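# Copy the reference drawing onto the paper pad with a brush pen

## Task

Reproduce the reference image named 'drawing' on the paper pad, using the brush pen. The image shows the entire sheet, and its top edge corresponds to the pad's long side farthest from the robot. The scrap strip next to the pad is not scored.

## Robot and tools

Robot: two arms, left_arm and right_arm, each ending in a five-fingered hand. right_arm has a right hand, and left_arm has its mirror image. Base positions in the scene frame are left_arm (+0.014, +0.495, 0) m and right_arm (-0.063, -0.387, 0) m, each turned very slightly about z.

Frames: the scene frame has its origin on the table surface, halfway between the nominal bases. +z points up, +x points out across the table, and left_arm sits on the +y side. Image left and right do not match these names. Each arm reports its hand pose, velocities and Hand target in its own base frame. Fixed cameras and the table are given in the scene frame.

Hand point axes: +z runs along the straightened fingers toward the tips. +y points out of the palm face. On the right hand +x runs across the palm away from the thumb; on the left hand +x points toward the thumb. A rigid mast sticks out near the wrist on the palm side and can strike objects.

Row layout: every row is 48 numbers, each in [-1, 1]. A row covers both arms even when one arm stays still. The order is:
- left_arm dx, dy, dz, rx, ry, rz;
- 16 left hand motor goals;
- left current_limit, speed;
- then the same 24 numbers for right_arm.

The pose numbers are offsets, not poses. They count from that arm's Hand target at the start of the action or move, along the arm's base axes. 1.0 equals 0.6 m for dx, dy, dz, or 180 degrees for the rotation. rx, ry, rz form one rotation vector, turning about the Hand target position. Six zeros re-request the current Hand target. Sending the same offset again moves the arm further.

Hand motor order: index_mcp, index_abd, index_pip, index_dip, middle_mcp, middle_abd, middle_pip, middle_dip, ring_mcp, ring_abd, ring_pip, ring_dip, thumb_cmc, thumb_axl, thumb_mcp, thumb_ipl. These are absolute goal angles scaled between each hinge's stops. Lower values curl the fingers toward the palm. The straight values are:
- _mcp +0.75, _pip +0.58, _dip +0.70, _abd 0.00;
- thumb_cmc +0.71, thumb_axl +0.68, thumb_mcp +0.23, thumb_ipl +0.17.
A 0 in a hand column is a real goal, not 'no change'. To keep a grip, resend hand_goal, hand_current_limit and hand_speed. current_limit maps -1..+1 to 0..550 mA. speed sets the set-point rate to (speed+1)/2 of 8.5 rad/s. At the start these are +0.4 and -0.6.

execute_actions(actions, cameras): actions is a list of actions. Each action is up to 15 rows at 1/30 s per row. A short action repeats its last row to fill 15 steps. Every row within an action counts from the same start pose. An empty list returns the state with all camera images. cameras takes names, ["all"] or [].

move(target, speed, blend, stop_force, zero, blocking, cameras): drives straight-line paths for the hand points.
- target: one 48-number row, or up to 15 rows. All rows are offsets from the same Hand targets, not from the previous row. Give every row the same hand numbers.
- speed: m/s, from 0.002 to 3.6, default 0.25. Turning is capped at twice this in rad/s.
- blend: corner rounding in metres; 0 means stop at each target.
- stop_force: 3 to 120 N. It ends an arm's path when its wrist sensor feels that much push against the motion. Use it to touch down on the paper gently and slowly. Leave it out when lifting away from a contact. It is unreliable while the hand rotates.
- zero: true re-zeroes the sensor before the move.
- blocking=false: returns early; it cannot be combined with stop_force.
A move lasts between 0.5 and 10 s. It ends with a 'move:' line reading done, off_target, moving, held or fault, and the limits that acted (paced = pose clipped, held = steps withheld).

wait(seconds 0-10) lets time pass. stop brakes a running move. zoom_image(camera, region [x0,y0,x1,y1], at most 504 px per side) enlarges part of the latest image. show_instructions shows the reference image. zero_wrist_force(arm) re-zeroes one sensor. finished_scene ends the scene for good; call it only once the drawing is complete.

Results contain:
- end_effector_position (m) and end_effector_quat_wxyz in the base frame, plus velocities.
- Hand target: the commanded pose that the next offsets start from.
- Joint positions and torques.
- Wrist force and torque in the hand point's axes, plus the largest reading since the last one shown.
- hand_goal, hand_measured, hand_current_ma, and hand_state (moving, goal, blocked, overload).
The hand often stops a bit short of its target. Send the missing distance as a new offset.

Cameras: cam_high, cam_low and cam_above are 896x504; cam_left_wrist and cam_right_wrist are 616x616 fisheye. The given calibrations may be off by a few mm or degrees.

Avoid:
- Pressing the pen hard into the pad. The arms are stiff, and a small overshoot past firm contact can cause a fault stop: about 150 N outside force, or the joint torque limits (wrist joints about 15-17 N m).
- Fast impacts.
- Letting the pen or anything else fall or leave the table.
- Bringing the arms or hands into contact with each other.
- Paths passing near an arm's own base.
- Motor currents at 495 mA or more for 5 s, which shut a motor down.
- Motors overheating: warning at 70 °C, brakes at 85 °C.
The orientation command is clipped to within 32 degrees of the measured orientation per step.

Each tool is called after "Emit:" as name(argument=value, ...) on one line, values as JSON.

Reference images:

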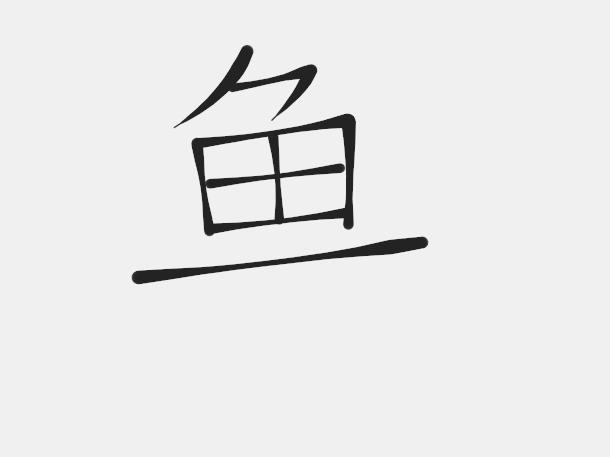

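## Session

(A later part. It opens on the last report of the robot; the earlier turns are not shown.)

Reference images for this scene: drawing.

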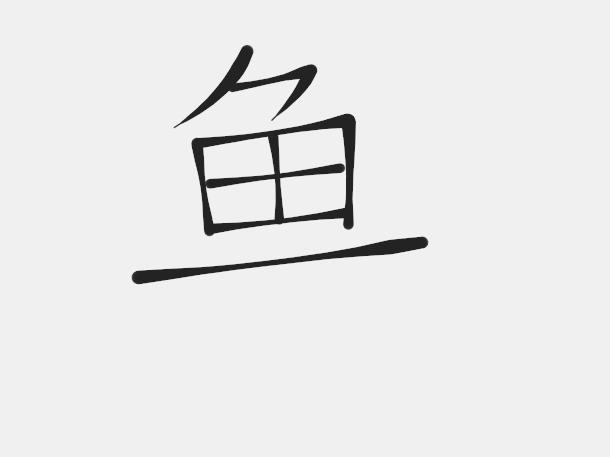

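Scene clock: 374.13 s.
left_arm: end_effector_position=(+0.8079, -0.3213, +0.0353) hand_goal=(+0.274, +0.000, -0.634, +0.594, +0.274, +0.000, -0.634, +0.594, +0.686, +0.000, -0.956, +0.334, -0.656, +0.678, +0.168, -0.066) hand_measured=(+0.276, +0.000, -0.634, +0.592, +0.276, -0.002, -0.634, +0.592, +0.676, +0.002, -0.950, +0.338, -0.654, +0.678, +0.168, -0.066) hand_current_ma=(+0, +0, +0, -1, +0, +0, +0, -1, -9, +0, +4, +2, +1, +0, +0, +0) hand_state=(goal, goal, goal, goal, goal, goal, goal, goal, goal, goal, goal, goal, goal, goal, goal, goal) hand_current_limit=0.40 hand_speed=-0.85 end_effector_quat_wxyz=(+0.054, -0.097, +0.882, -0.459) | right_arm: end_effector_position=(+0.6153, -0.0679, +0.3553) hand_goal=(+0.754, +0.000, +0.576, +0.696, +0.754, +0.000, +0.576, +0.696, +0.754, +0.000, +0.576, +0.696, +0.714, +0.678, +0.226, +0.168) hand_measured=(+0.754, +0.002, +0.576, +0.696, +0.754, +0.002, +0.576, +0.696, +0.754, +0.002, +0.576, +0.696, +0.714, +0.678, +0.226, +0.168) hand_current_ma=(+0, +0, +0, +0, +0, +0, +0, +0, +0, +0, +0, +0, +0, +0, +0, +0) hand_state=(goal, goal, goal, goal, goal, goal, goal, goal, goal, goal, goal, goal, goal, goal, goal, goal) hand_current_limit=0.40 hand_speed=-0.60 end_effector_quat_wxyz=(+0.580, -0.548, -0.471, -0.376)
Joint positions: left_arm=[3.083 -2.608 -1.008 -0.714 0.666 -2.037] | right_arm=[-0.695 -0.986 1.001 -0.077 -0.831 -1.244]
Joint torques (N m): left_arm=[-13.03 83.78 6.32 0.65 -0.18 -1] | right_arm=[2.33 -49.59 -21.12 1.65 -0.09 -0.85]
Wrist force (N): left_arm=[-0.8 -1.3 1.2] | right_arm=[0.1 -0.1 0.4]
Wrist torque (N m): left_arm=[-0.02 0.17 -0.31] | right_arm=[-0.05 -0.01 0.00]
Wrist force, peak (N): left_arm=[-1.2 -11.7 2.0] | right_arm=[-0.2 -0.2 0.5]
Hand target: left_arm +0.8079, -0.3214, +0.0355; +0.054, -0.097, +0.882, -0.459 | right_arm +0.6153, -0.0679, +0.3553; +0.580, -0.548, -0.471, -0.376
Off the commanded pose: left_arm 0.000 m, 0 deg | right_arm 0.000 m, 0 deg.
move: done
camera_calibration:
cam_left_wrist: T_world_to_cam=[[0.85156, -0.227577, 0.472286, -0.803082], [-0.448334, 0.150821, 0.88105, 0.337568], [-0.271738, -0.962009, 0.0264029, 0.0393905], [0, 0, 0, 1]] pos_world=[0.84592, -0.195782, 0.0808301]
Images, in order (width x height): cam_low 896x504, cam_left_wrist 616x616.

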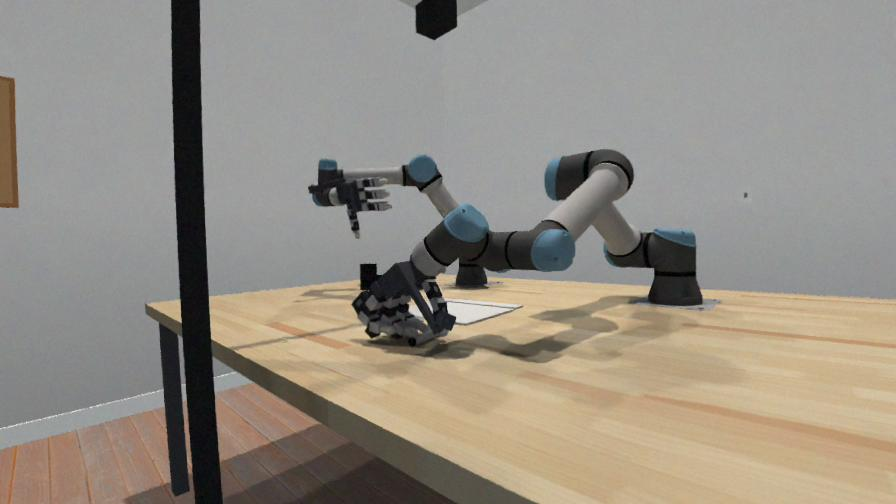

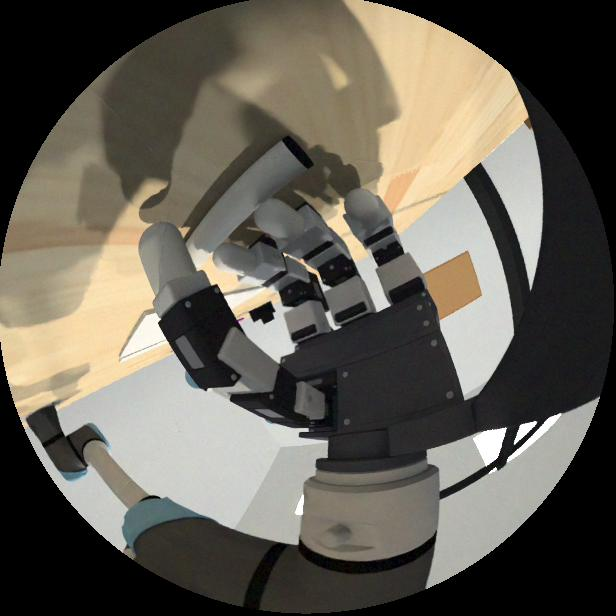

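Emit:
move(target=[0,0,0,0,0,0, 0.151,0,-0.608,0.704, 0.151,0,-0.608,0.704, 0.685,0,-0.956,0.333, -0.657,0.678,0.079,-0.066, 0.4,-0.9, 0,0,0,0,0,0, 0.754,0,0.576,0.696,0.754,0,0.576,0.696,0.754,0,0.576,0.696,0.714,0.678,0.226,0.168,0.4,-0.6], speed=0.03, cameras=["cam_left_wrist","cam_low"])

Emit:
zoom_image(camera="cam_left_wrist", region=[100, 80, 400, 380])

Scene clock: 378.13 s.
left_arm: end_effector_position=(+0.8079, -0.3214, +0.0355) hand_goal=(+0.152, +0.000, -0.608, +0.704, +0.152, +0.000, -0.608, +0.704, +0.686, +0.000, -0.956, +0.334, -0.656, +0.678, +0.080, -0.066) hand_measured=(+0.154, +0.000, -0.608, +0.702, +0.154, -0.002, -0.608, +0.702, +0.676, +0.002, -0.950, +0.338, -0.654, +0.678, +0.080, -0.066) hand_current_ma=(+1, +0, +0, -1, +1, +0, +0, -1, -9, +0, +4, +2, +1, +0, +0, +0) hand_state=(goal, goal, goal, goal, goal, goal, goal, goal, goal, goal, goal, goal, goal, goal, goal, goal) hand_current_limit=0.40 hand_speed=-0.90 end_effector_quat_wxyz=(+0.054, -0.097, +0.882, -0.459) | right_arm: end_effector_position=(+0.6153, -0.0679, +0.3553) hand_goal=(+0.754, +0.000, +0.576, +0.696, +0.754, +0.000, +0.576, +0.696, +0.754, +0.000, +0.576, +0.696, +0.714, +0.678, +0.226, +0.168) hand_measured=(+0.754, +0.002, +0.576, +0.696, +0.754, +0.002, +0.576, +0.696, +0.754, +0.002, +0.576, +0.696, +0.714, +0.678, +0.226, +0.168) hand_current_ma=(+0, +0, +0, +0, +0, +0, +0, +0, +0, +0, +0, +0, +0, +0, +0, +0) hand_state=(goal, goal, goal, goal, goal, goal, goal, goal, goal, goal, goal, goal, goal, goal, goal, goal) hand_current_limit=0.40 hand_speed=-0.60 end_effector_quat_wxyz=(+0.580, -0.548, -0.471, -0.376)
Joint positions: left_arm=[3.083 -2.608 -1.008 -0.714 0.666 -2.037] | right_arm=[-0.695 -0.986 1.001 -0.077 -0.831 -1.244]
Joint torques (N m): left_arm=[-10.75 87.39 25.53 0.61 0.05 -0.87] | right_arm=[2.25 -49.52 -21.88 1.78 -0.05 -0.91]
Wrist force (N): left_arm=[-0.5 -1.4 1.2] | right_arm=[-0.1 -0.2 0.0]
Wrist torque (N m): left_arm=[-0.03 0.13 -0.28] | right_arm=[-0.03 0.02 -0.02]
Wrist force, peak (N): left_arm=[-0.8 -1.8 1.2] | right_arm=[0.0 -0.6 0.0]
Hand target: left_arm +0.8079, -0.3214, +0.0355; +0.054, -0.097, +0.882, -0.459 | right_arm +0.6153, -0.0679, +0.3553; +0.580, -0.548, -0.471, -0.376
Off the commanded pose: left_arm 0.000 m, 0 deg | right_arm 0.000 m, 0 deg.
move: done
camera_calibration:
cam_left_wrist: T_world_to_cam=[[0.851501, -0.227557, 0.472403, -0.803084], [-0.448448, 0.15085, 0.880987, 0.337586], [-0.271737, -0.962009, 0.0264017, 0.0393873], [0, 0, 0, 1]] pos_world=[0.84592, -0.195782, 0.0809302]
Images, in order (width x height): cam_low 896x504, cam_left_wrist 616x616.

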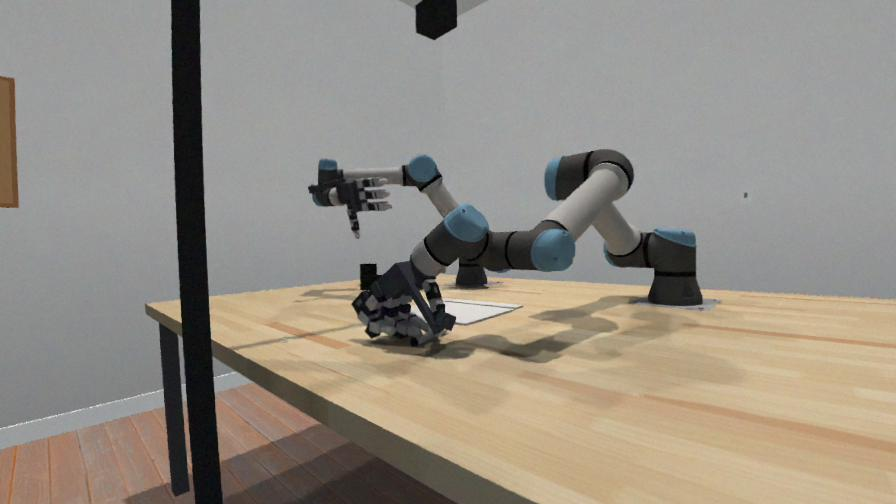

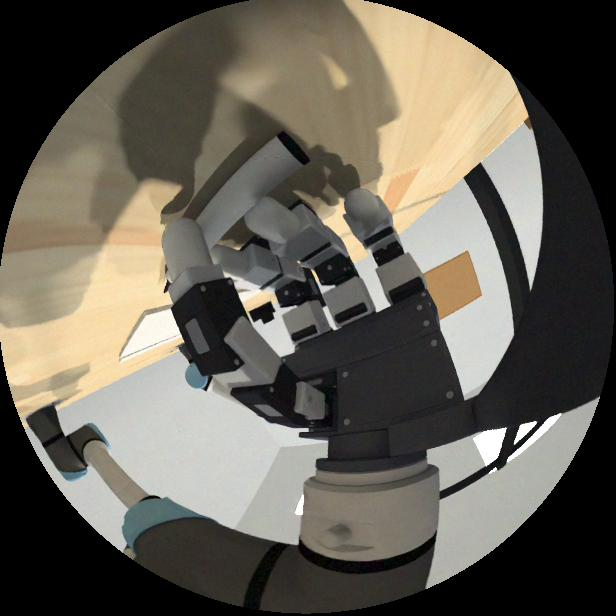

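Scaled by 1.680 from the camera's 616x616 image, which has a finer 880x880 frame.

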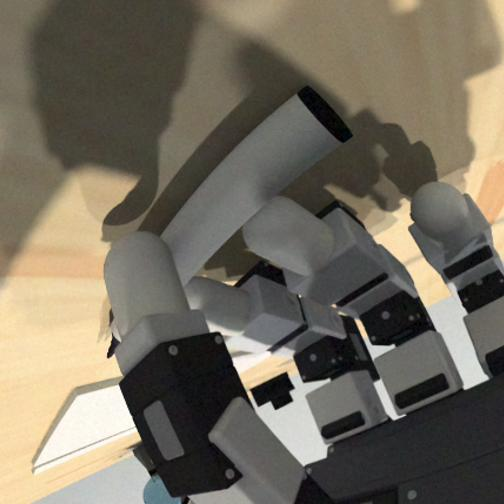

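Emit:
move(target=[0,0,0,0,0,0, 0.07,0,-0.64,0.67, 0.07,0,-0.64,0.67, 0.685,0,-0.956,0.333, -0.657,0.678,0.02,-0.09, 0.4,-0.9, 0,0,0,0,0,0, 0.754,0,0.576,0.696,0.754,0,0.576,0.696,0.754,0,0.576,0.696,0.714,0.678,0.226,0.168,0.4,-0.6], speed=0.03, cameras=["cam_left_wrist"])

Emit:
zoom_image(camera="cam_left_wrist", region=[100, 80, 400, 380])

Scene clock: 382.00 s.
left_arm: end_effector_position=(+0.8079, -0.3214, +0.0355) hand_goal=(+0.070, +0.000, -0.640, +0.670, +0.070, +0.000, -0.640, +0.670, +0.686, +0.000, -0.956, +0.334, -0.656, +0.678, +0.020, -0.090) hand_measured=(+0.128, +0.000, -0.622, +0.680, +0.118, -0.002, -0.622, +0.678, +0.676, +0.002, -0.950, +0.338, -0.652, +0.678, +0.076, -0.058) hand_current_ma=(+132, +0, +22, +9, +100, +0, +21, +7, -9, +0, +4, +2, +2, +0, +168, +78) hand_state=(blocked, goal, goal, goal, blocked, goal, goal, goal, goal, goal, goal, goal, goal, goal, blocked, blocked) hand_current_limit=0.40 hand_speed=-0.90 end_effector_quat_wxyz=(+0.054, -0.097, +0.882, -0.459) | right_arm: end_effector_position=(+0.6153, -0.0679, +0.3553) hand_goal=(+0.754, +0.000, +0.576, +0.696, +0.754, +0.000, +0.576, +0.696, +0.754, +0.000, +0.576, +0.696, +0.714, +0.678, +0.226, +0.168) hand_measured=(+0.754, +0.002, +0.576, +0.696, +0.754, +0.002, +0.576, +0.696, +0.754, +0.002, +0.576, +0.696, +0.714, +0.678, +0.226, +0.168) hand_current_ma=(+0, +0, +0, +0, +0, +0, +0, +0, +0, +0, +0, +0, +0, +0, +0, +0) hand_state=(goal, goal, goal, goal, goal, goal, goal, goal, goal, goal, goal, goal, goal, goal, goal, goal) hand_current_limit=0.40 hand_speed=-0.60 end_effector_quat_wxyz=(+0.580, -0.548, -0.471, -0.376)
Joint positions: left_arm=[3.083 -2.608 -1.008 -0.714 0.666 -2.037] | right_arm=[-0.695 -0.986 1.001 -0.077 -0.831 -1.244]
Joint torques (N m): left_arm=[-11.81 84.16 40.27 0.93 0 -0.83] | right_arm=[2.82 -50.2 -21.25 1.85 -0.26 -1.05]
Wrist force (N): left_arm=[-0.5 -1.4 1.1] | right_arm=[0.1 -0.3 0.0]
Wrist torque (N m): left_arm=[0.00 0.13 -0.29] | right_arm=[-0.05 0.00 0.00]
Wrist force, peak (N): left_arm=[-0.8 -1.7 1.3] | right_arm=[0.1 -0.5 0.2]
Hand target: left_arm +0.8079, -0.3214, +0.0355; +0.054, -0.097, +0.882, -0.459 | right_arm +0.6153, -0.0679, +0.3553; +0.580, -0.548, -0.471, -0.376
Off the commanded pose: left_arm 0.000 m, 0 deg | right_arm 0.000 m, 0 deg.
move: done
camera_calibration:
cam_left_wrist: T_world_to_cam=[[0.851501, -0.227557, 0.472403, -0.803169], [-0.448448, 0.15085, 0.880987, 0.337631], [-0.271737, -0.962009, 0.0264017, 0.0394145], [0, 0, 0, 1]] pos_world=[0.84602, -0.195782, 0.0809302]
Images, in order (width x height): cam_left_wrist 616x616.

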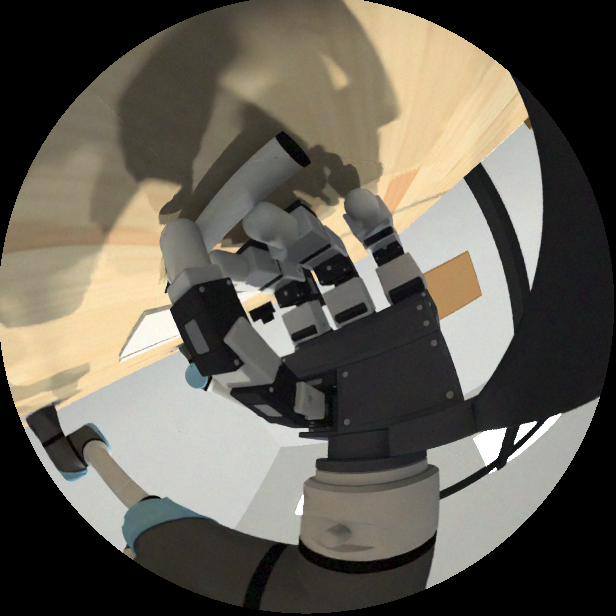

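Scaled by 1.680 from the camera's 616x616 image, which has a finer 880x880 frame.

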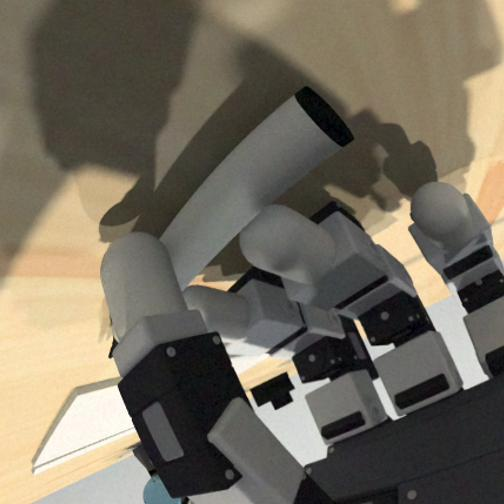

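Emit:
move(target=[[0,0,0,0,0,0, 0.0,0,-0.67,0.65, 0.0,0,-0.67,0.65, 0.685,0,-0.956,0.333, -0.657,0.678,-0.06,-0.12, 0.4,-0.9, 0,0,0,0,0,0, 0.754,0,0.576,0.696,0.754,0,0.576,0.696,0.754,0,0.576,0.696,0.714,0.678,0.226,0.168,0.4,-0.6],[0,0,0.1,0,0,0, 0.0,0,-0.67,0.65, 0.0,0,-0.67,0.65, 0.685,0,-0.956,0.333, -0.657,0.678,-0.06,-0.12, 0.4,-0.9, 0,0,0,0,0,0, 0.754,0,0.576,0.696,0.754,0,0.576,0.696,0.754,0,0.576,0.696,0.714,0.678,0.226,0.168,0.4,-0.6]], speed=0.03, cameras=["cam_left_wrist","cam_low","cam_above"])

Emit:
zoom_image(camera="cam_left_wrist", region=[100, 80, 400, 380])

Emit:
zoom_image(camera="cam_low", region=[340, 240, 500, 360])

Scene clock: 389.93 s.
left_arm: end_effector_position=(+0.8080, -0.3214, +0.0958) hand_goal=(+0.000, +0.000, -0.670, +0.650, +0.000, +0.000, -0.670, +0.650, +0.686, +0.000, -0.956, +0.334, -0.656, +0.678, -0.060, -0.120) hand_measured=(+0.062, +0.000, -0.686, +0.644, +0.046, +0.000, -0.682, +0.646, +0.676, +0.002, -0.950, +0.338, -0.656, +0.678, +0.088, -0.056) hand_current_ma=(+151, +0, -17, -4, +95, +0, -11, -2, -9, +0, +4, +2, +0, +0, +385, +220) hand_state=(blocked, goal, goal, goal, blocked, goal, goal, goal, goal, goal, goal, goal, goal, goal, blocked, blocked) hand_current_limit=0.40 hand_speed=-0.90 end_effector_quat_wxyz=(+0.054, -0.097, +0.882, -0.459) end_effector_velocity=(+0.001, +0.000, +0.001) end_effector_angular_velocity=(-0.001, -0.005, +0.000) | right_arm: end_effector_position=(+0.6153, -0.0679, +0.3553) hand_goal=(+0.754, +0.000, +0.576, +0.696, +0.754, +0.000, +0.576, +0.696, +0.754, +0.000, +0.576, +0.696, +0.714, +0.678, +0.226, +0.168) hand_measured=(+0.754, +0.002, +0.576, +0.696, +0.754, +0.002, +0.576, +0.696, +0.754, +0.002, +0.576, +0.696, +0.714, +0.678, +0.226, +0.168) hand_current_ma=(+0, +0, +0, +0, +0, +0, +0, +0, +0, +0, +0, +0, +0, +0, +0, +0) hand_state=(goal, goal, goal, goal, goal, goal, goal, goal, goal, goal, goal, goal, goal, goal, goal, goal) hand_current_limit=0.40 hand_speed=-0.60 end_effector_quat_wxyz=(+0.580, -0.548, -0.471, -0.376)
Joint positions: left_arm=[3.083 -2.538 -0.979 -0.812 0.666 -2.037] | right_arm=[-0.695 -0.986 1.001 -0.077 -0.831 -1.244]
Joint velocities: left_arm=[0 0 0 0.005 -0.001 0] | right_arm=[within noise]
Joint torques (N m): left_arm=[-10.81 60.33 30.92 3.4 -0.18 -0.37] | right_arm=[2.73 -50.14 -21.24 1.91 -0.13 -1.17]
Wrist force (N): left_arm=[-0.5 -1.1 1.3] | right_arm=[-0.1 -0.2 0.2]
Wrist torque (N m): left_arm=[0.03 0.14 -0.29] | right_arm=[-0.05 0.02 -0.02]
Wrist force, peak (N): left_arm=[-0.8 -1.8 1.4] | right_arm=[-0.3 -0.5 -0.1]
Hand target: left_arm +0.8079, -0.3214, +0.0955; +0.054, -0.097, +0.882, -0.459 | right_arm +0.6153, -0.0679, +0.3553; +0.580, -0.548, -0.471, -0.376
Off the commanded pose: left_arm 0.000 m, 0 deg | right_arm 0.000 m, 0 deg.
move: done
camera_calibration:
cam_left_wrist: T_world_to_cam=[[0.851403, -0.227524, 0.472595, -0.831641], [-0.448634, 0.150898, 0.880884, 0.284601], [-0.271736, -0.96201, 0.0263999, 0.037819], [0, 0, 0, 1]] pos_world=[0.84602, -0.195782, 0.14133]
Images, in order (width x height): cam_low 896x504, cam_above 896x504, cam_left_wrist 616x616.

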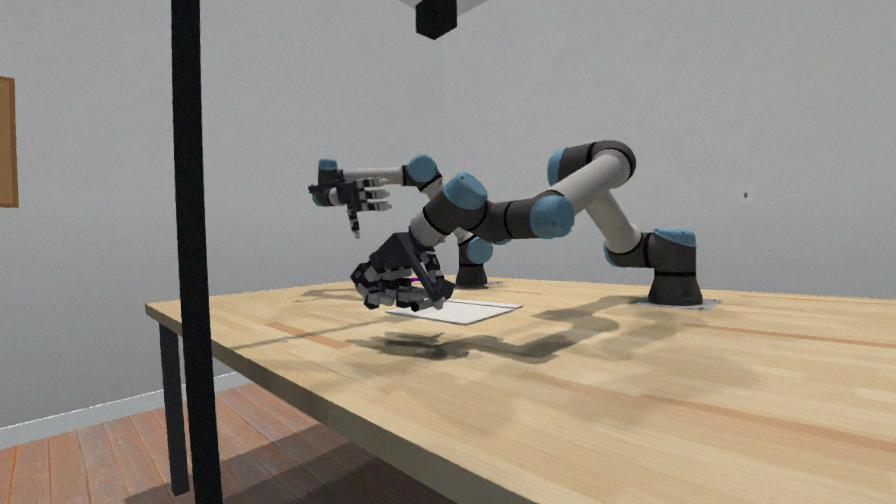

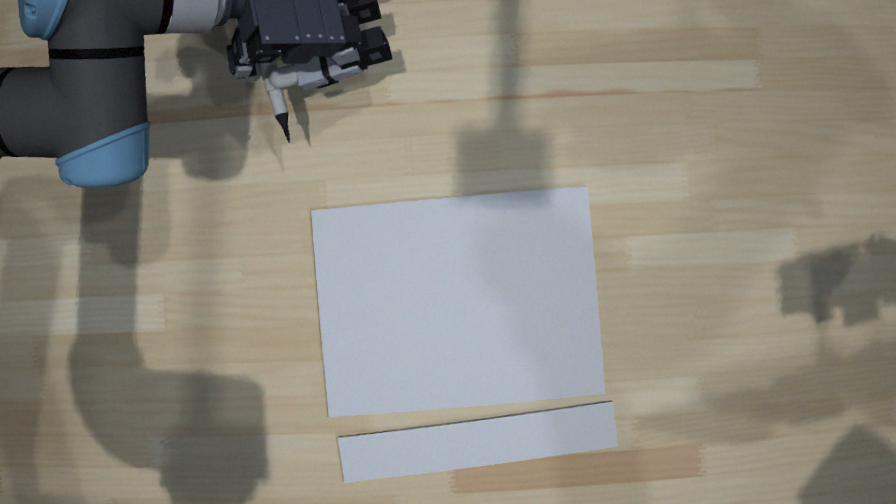

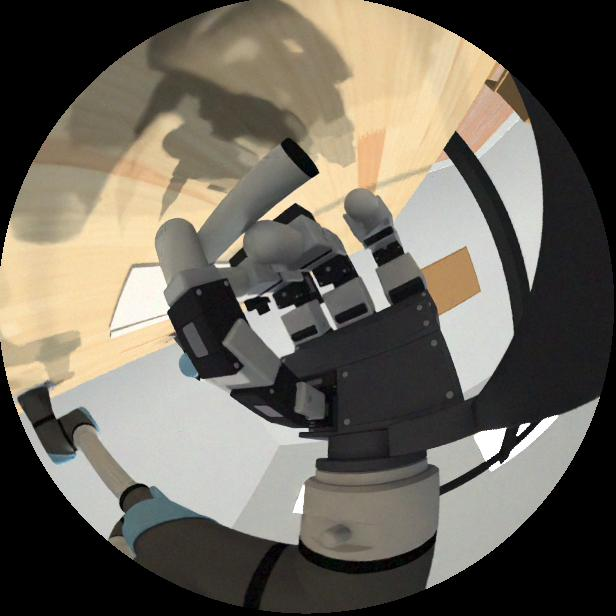

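Scaled by 1.680 from the camera's 616x616 image, which has a finer 880x880 frame.

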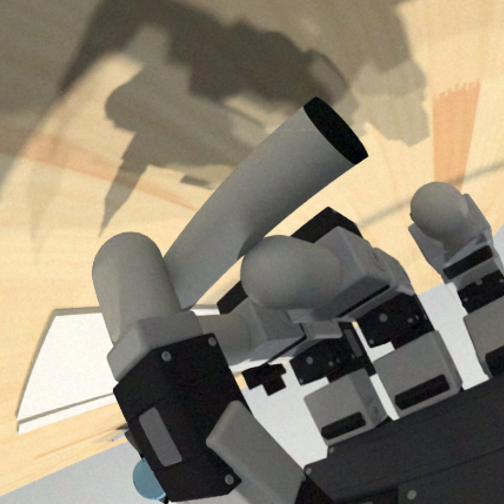

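Scaled by 3.150 from the camera's 896x504 image, which has a finer 1280x720 frame.

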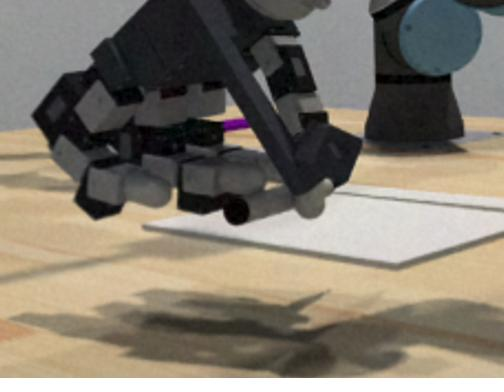

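Emit:
move(target=[-0.3467,-0.0483,0.2575,0.104,-0.489,0, 0.0,0,-0.67,0.65, 0.0,0,-0.67,0.65, 0.685,0,-0.956,0.333, -0.657,0.678,-0.05,-0.12, 0.7,-0.9, 0,0,0,0,0,0, 0.754,0,0.576,0.696,0.754,0,0.576,0.696,0.754,0,0.576,0.696,0.714,0.678,0.226,0.168,0.4,-0.6], speed=0.15, cameras=["cam_left_wrist","cam_low","cam_above","cam_high"])

Emit:
zoom_image(camera="cam_left_wrist", region=[100, 80, 400, 380])

Scene clock: 421.13 s.
left_arm: end_effector_position=(+0.5998, -0.3504, +0.2496) hand_goal=(+0.000, +0.000, -0.670, +0.650, +0.000, +0.000, -0.670, +0.650, +0.686, +0.000, -0.956, +0.334, -0.656, +0.678, -0.050, -0.120) hand_measured=(+0.056, +0.002, -0.692, +0.642, +0.040, +0.002, -0.686, +0.646, +0.684, +0.002, -0.954, +0.336, -0.656, +0.678, +0.088, -0.056) hand_current_ma=(+128, +1, -29, -6, +75, +1, -18, -3, -1, +0, +1, +1, +0, +0, +468, +221) hand_state=(blocked, goal, blocked, goal, blocked, goal, goal, goal, goal, goal, goal, goal, goal, goal, blocked, blocked) hand_current_limit=0.70 hand_speed=-0.90 end_effector_quat_wxyz=(+0.662, +0.256, +0.654, -0.262) | right_arm: end_effector_position=(+0.6153, -0.0679, +0.3553) hand_goal=(+0.754, +0.000, +0.576, +0.696, +0.754, +0.000, +0.576, +0.696, +0.754, +0.000, +0.576, +0.696, +0.714, +0.678, +0.226, +0.168) hand_measured=(+0.754, +0.002, +0.576, +0.696, +0.754, +0.002, +0.576, +0.696, +0.754, +0.002, +0.576, +0.696, +0.714, +0.678, +0.226, +0.168) hand_current_ma=(+0, +0, +0, +0, +0, +0, +0, +0, +0, +0, +0, +0, +0, +0, +0, +0) hand_state=(goal, goal, goal, goal, goal, goal, goal, goal, goal, goal, goal, goal, goal, goal, goal, goal) hand_current_limit=0.40 hand_speed=-0.60 end_effector_quat_wxyz=(+0.580, -0.548, -0.471, -0.376)
Joint positions: left_arm=[2.84 -2.177 -2.023 1.074 1.121 -1.58] | right_arm=[-0.695 -0.986 1.001 -0.077 -0.831 -1.244]
Joint torques (N m): left_arm=[12.16 56.96 28.09 1.95 -0.75 -0.17] | right_arm=[3.17 -51.1 -22.51 2.02 -0.2 -1.34]
Wrist force (N): left_arm=[-0.9 -0.1 -1.2] | right_arm=[0.0 -0.3 0.2]
Wrist torque (N m): left_arm=[0.09 -0.10 -0.29] | right_arm=[-0.06 0.00 -0.02]
Wrist force, peak (N): left_arm=[-1.0 -0.2 2.2] | right_arm=[0.3 -0.5 0.2]
Hand target: left_arm +0.5999, -0.3503, +0.2500; +0.662, +0.256, +0.654, -0.262 | right_arm +0.6153, -0.0679, +0.3553; +0.580, -0.548, -0.471, -0.376
Off the commanded pose: left_arm 0.000 m, 0 deg | right_arm 0.000 m, 0 deg.
move: done
camera_calibration:
cam_left_wrist: T_world_to_cam=[[-0.37824, -0.489319, 0.785812, -0.166017], [-0.912196, 0.0525118, -0.406374, 0.625039], [0.157582, -0.870522, -0.466218, -0.153341], [0, 0, 0, 1]] pos_world=[0.531528, -0.247544, 0.312968]
Images, in order (width x height): cam_high 896x504, cam_low 896x504, cam_above 896x504, cam_left_wrist 616x616.

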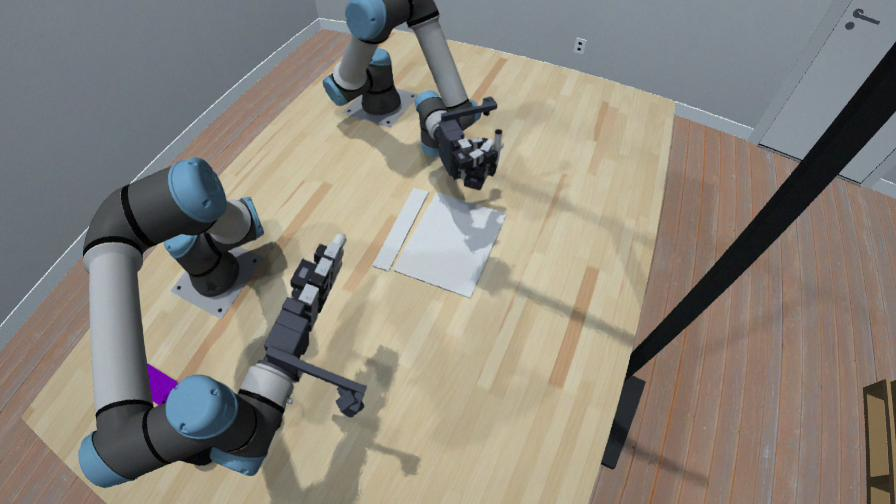

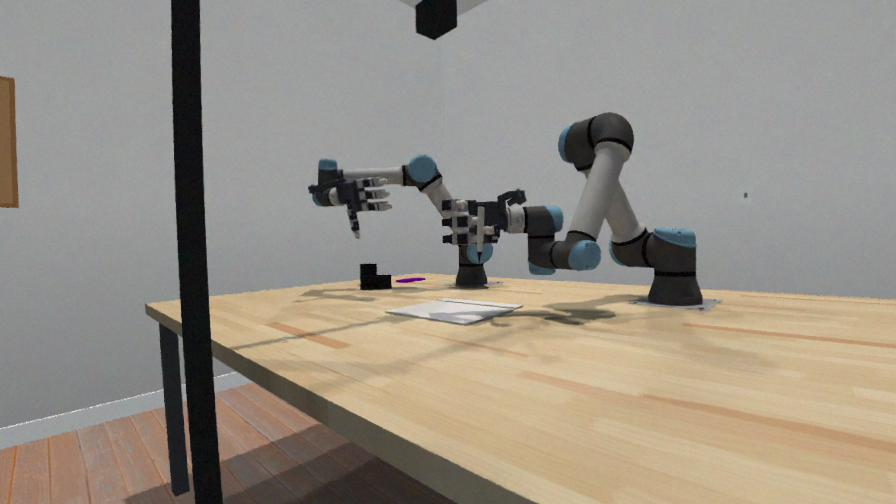

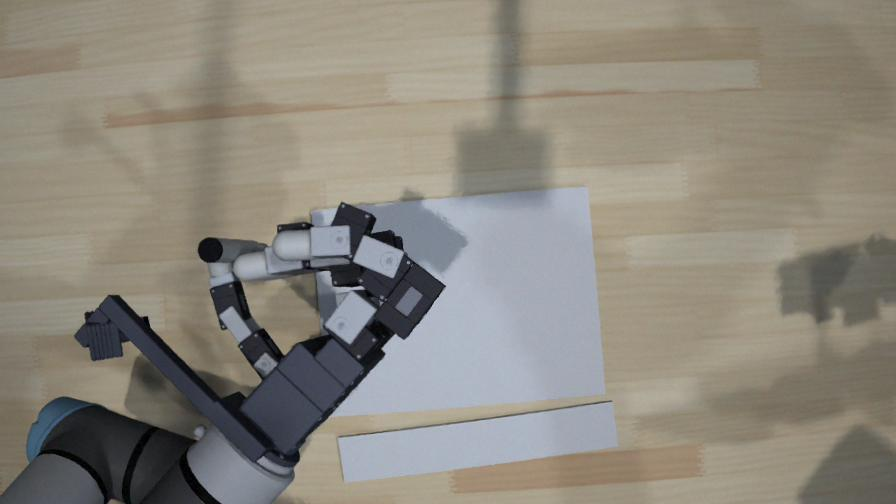

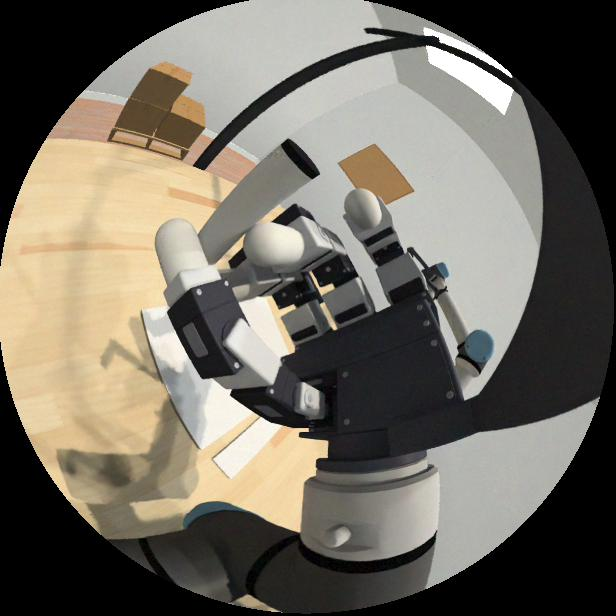

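Scaled by 1.680 from the camera's 616x616 image, which has a finer 880x880 frame.

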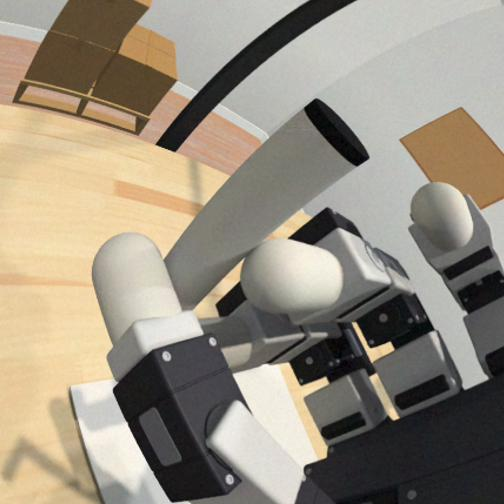

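Emit:
move(target=[-0.3223,-0.2135,0,0.0956,0.0391,-0.2732, 0.0,0,-0.67,0.65, 0.0,0,-0.67,0.65, 0.685,0,-0.956,0.333, -0.657,0.678,-0.05,-0.12, 0.7,-0.9, 0,0,0,0,0,0, 0.754,0,0.576,0.696,0.754,0,0.576,0.696,0.754,0,0.576,0.696,0.714,0.678,0.226,0.168,0.4,-0.6], speed=0.15, cameras=["cam_left_wrist","cam_low","cam_above","cam_high"])

Emit:
zoom_image(camera="cam_low", region=[400, 160, 600, 310])

Emit:
zoom_image(camera="cam_high", region=[300, 60, 540, 300])

Scene clock: 508.40 s.
left_arm: end_effector_position=(+0.4064, -0.4785, +0.2501) hand_goal=(+0.000, +0.000, -0.670, +0.650, +0.000, +0.000, -0.670, +0.650, +0.686, +0.000, -0.956, +0.334, -0.656, +0.678, -0.050, -0.120) hand_measured=(+0.056, +0.002, -0.692, +0.642, +0.038, +0.002, -0.686, +0.644, +0.684, +0.002, -0.954, +0.336, -0.656, +0.678, +0.088, -0.056) hand_current_ma=(+124, +1, -30, -7, +72, +1, -19, -4, -1, +0, +1, +1, +0, +0, +468, +221) hand_state=(blocked, goal, blocked, goal, blocked, goal, goal, goal, goal, goal, goal, goal, goal, goal, blocked, blocked) hand_current_limit=0.70 hand_speed=-0.90 end_effector_quat_wxyz=(+0.409, +0.581, +0.557, -0.430) | right_arm: end_effector_position=(+0.6153, -0.0679, +0.3553) hand_goal=(+0.754, +0.000, +0.576, +0.696, +0.754, +0.000, +0.576, +0.696, +0.754, +0.000, +0.576, +0.696, +0.714, +0.678, +0.226, +0.168) hand_measured=(+0.754, +0.002, +0.576, +0.696, +0.754, +0.002, +0.576, +0.696, +0.754, +0.002, +0.576, +0.696, +0.714, +0.678, +0.226, +0.168) hand_current_ma=(+0, +0, +0, +0, +0, +0, +0, +0, +0, +0, +0, +0, +0, +0, +0, +0) hand_state=(goal, goal, goal, goal, goal, goal, goal, goal, goal, goal, goal, goal, goal, goal, goal, goal) hand_current_limit=0.40 hand_speed=-0.60 end_effector_quat_wxyz=(+0.580, -0.548, -0.471, -0.376)
Joint positions: left_arm=[2.793 -1.775 -2.269 0.099 0.423 -0.816] | right_arm=[-0.695 -0.986 1.001 -0.077 -0.831 -1.244]
Joint torques (N m): left_arm=[12.14 7.46 35.58 1.55 0.47 1.08] | right_arm=[3.94 -51.83 -22.47 2.07 -0.2 -1.56]
Wrist force (N): left_arm=[-0.8 -0.2 -1.3] | right_arm=[0.0 0.0 0.1]
Wrist torque (N m): left_arm=[0.15 -0.10 -0.29] | right_arm=[-0.01 0.01 0.00]
Wrist force, peak (N): left_arm=[-1.0 1.7 -1.4] | right_arm=[0.3 -0.5 0.1]
Hand target: left_arm +0.4065, -0.4784, +0.2500; +0.409, +0.581, +0.557, -0.430 | right_arm +0.6153, -0.0679, +0.3553; +0.580, -0.548, -0.471, -0.376
Off the commanded pose: left_arm 0.000 m, 0 deg | right_arm 0.000 m, 0 deg.
move: done
camera_calibration:
cam_left_wrist: T_world_to_cam=[[-0.628862, -0.268591, 0.729651, -0.0806816], [-0.547073, 0.819689, -0.169769, 0.615106], [-0.552488, -0.505934, -0.66241, 0.278104], [0, 0, 0, 1]] pos_world=[0.43942, -0.385163, 0.347515]
Images, in order (width x height): cam_high 896x504, cam_low 896x504, cam_above 896x504, cam_left_wrist 616x616.

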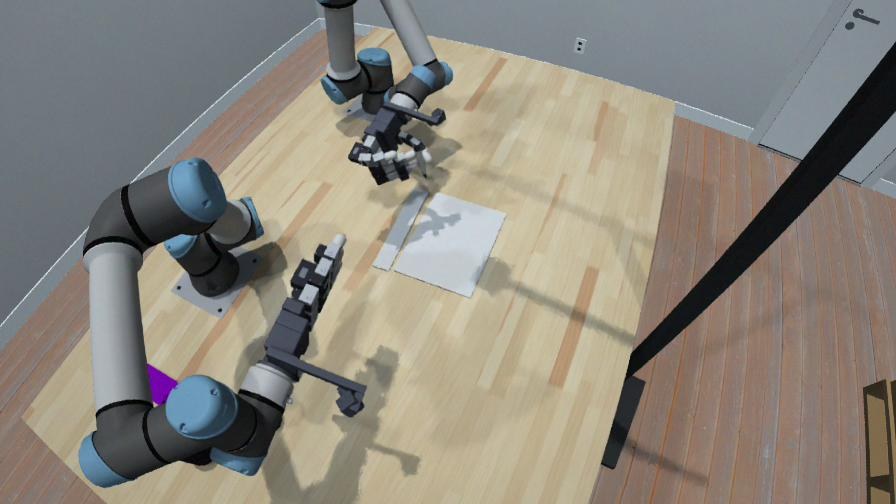

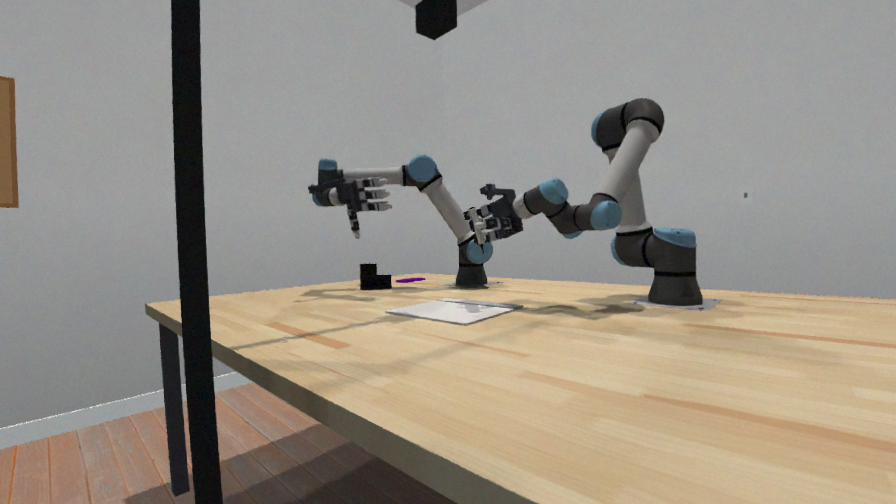

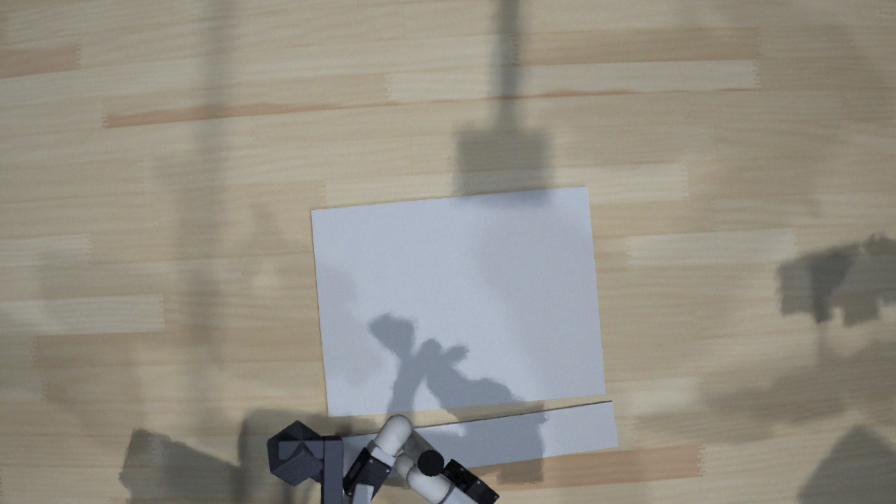

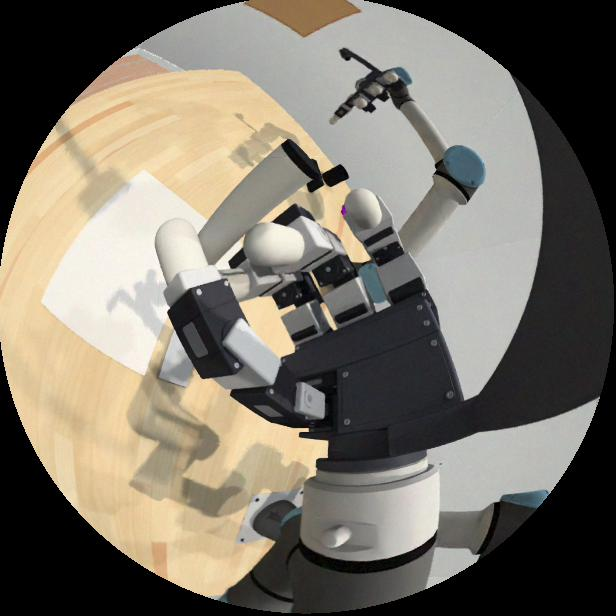

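Scaled by 2.520 from the camera's 896x504 image, which has a finer 1280x720 frame.

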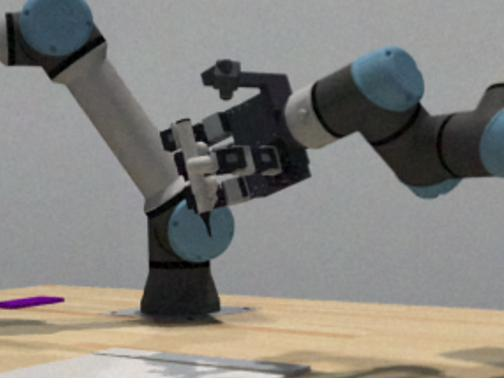

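Scaled by 2.100 from the camera's 896x504 image, which has a finer 1280x720 frame.

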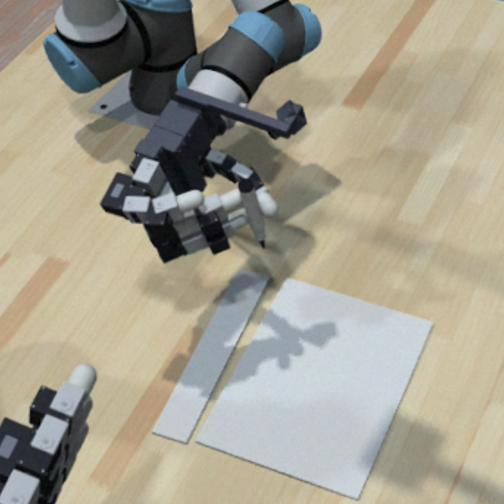

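Emit:
move(target=[-0.1025,0.0590,-0.2358,0,0,0, 0.0,0,-0.67,0.65, 0.0,0,-0.67,0.65, 0.685,0,-0.956,0.333, -0.657,0.678,-0.05,-0.12, 0.7,-0.9, 0,0,0,0,0,0, 0.754,0,0.576,0.696,0.754,0,0.576,0.696,0.754,0,0.576,0.696,0.714,0.678,0.226,0.168,0.4,-0.6], speed=0.12, cameras=["cam_low","cam_above","cam_high"])

Emit:
zoom_image(camera="cam_low", region=[440, 220, 600, 320])

Emit:
zoom_image(camera="cam_high", region=[360, 130, 480, 250])

Scene clock: 563.37 s.
left_arm: end_effector_position=(+0.3450, -0.4430, +0.1084) hand_goal=(+0.000, +0.000, -0.670, +0.650, +0.000, +0.000, -0.670, +0.650, +0.686, +0.000, -0.956, +0.334, -0.656, +0.678, -0.050, -0.120) hand_measured=(+0.056, +0.002, -0.692, +0.642, +0.038, +0.004, -0.686, +0.644, +0.684, +0.002, -0.954, +0.336, -0.656, +0.678, +0.088, -0.056) hand_current_ma=(+124, +1, -30, -7, +72, +1, -19, -4, -1, +0, +1, +1, +0, +0, +467, +221) hand_state=(blocked, goal, blocked, goal, blocked, goal, goal, goal, goal, goal, goal, goal, goal, goal, blocked, blocked) hand_current_limit=0.70 hand_speed=-0.90 end_effector_quat_wxyz=(+0.409, +0.581, +0.557, -0.430) | right_arm: end_effector_position=(+0.6153, -0.0679, +0.3553) hand_goal=(+0.754, +0.000, +0.576, +0.696, +0.754, +0.000, +0.576, +0.696, +0.754, +0.000, +0.576, +0.696, +0.714, +0.678, +0.226, +0.168) hand_measured=(+0.754, +0.002, +0.576, +0.696, +0.754, +0.002, +0.576, +0.696, +0.754, +0.002, +0.576, +0.696, +0.714, +0.678, +0.226, +0.168) hand_current_ma=(+0, +0, +0, +0, +0, +0, +0, +0, +0, +0, +0, +0, +0, +0, +0, +0) hand_state=(goal, goal, goal, goal, goal, goal, goal, goal, goal, goal, goal, goal, goal, goal, goal, goal) hand_current_limit=0.40 hand_speed=-0.60 end_effector_quat_wxyz=(+0.580, -0.548, -0.471, -0.376)
Joint positions: left_arm=[2.83 -2.12 -2.52 0.63 0.398 -0.747] | right_arm=[-0.695 -0.986 1.001 -0.077 -0.831 -1.244]
Joint torques (N m): left_arm=[-12.01 42 18.58 1.29 0.12 2.02] | right_arm=[3.38 -52.51 -23.03 2.01 -0.2 -1.63]
Wrist force (N): left_arm=[-0.6 -0.2 -1.3] | right_arm=[-0.1 0.0 0.1]
Wrist torque (N m): left_arm=[0.17 -0.11 -0.29] | right_arm=[-0.01 0.01 -0.01]
Wrist force, peak (N): left_arm=[-2.4 0.4 -1.7] | right_arm=[0.5 -0.2 -0.3]
Hand target: left_arm +0.3450, -0.4430, +0.1085; +0.409, +0.581, +0.557, -0.430 | right_arm +0.6153, -0.0679, +0.3553; +0.580, -0.548, -0.471, -0.376
Off the commanded pose: left_arm 0.000 m, 0 deg | right_arm 0.000 m, 0 deg.
move: done
Images, in order (width x height): cam_high 896x504, cam_low 896x504, cam_above 896x504.

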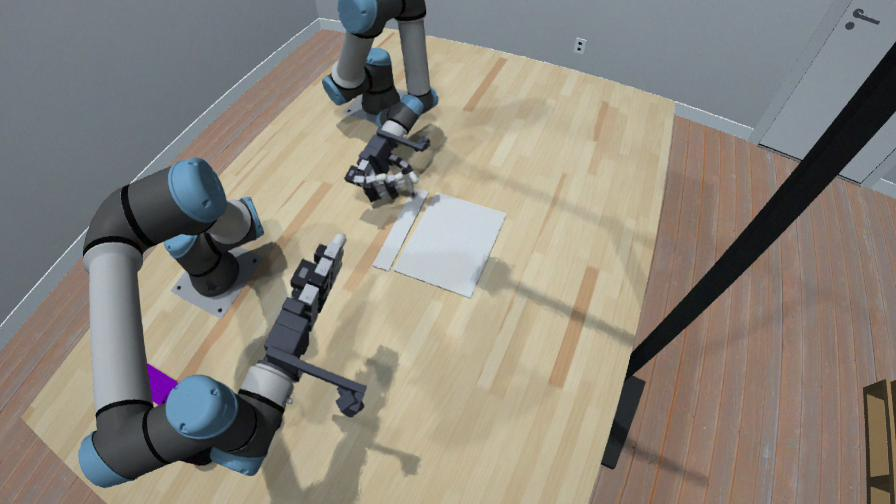

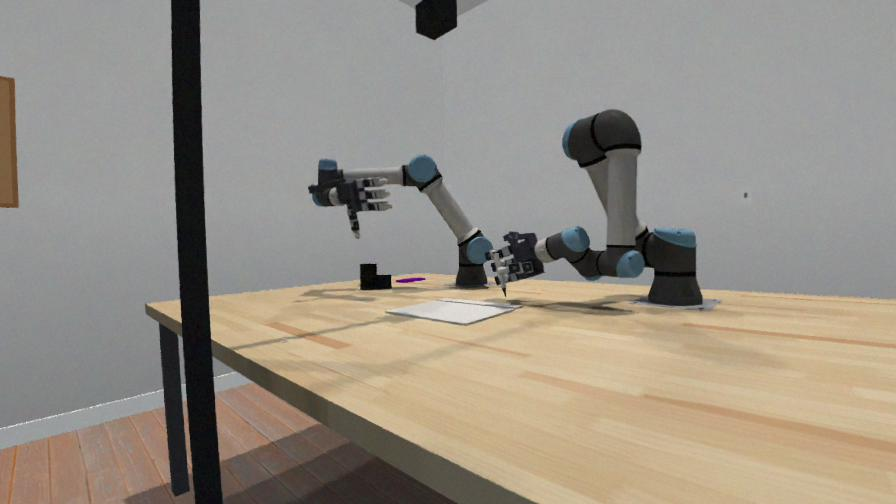

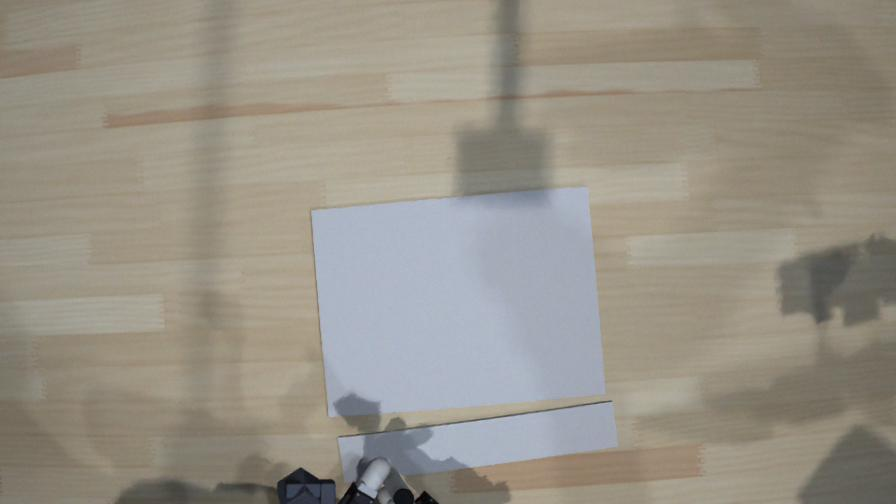

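Scaled by 3.150 from the camera's 896x504 image, which has a finer 1280x720 frame.

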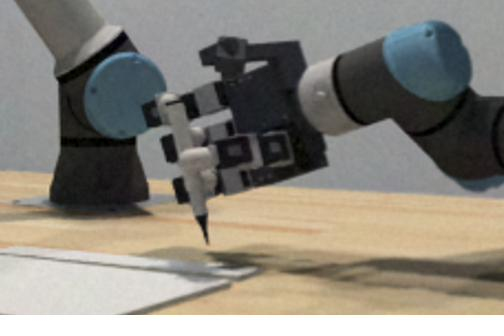

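Scaled by 4.200 from the camera's 896x504 image, which has a finer 1280x720 frame.

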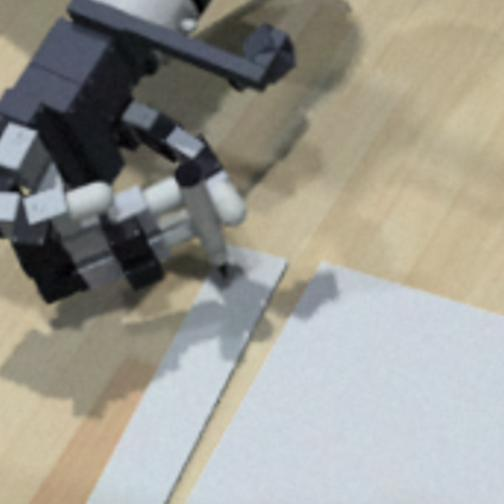

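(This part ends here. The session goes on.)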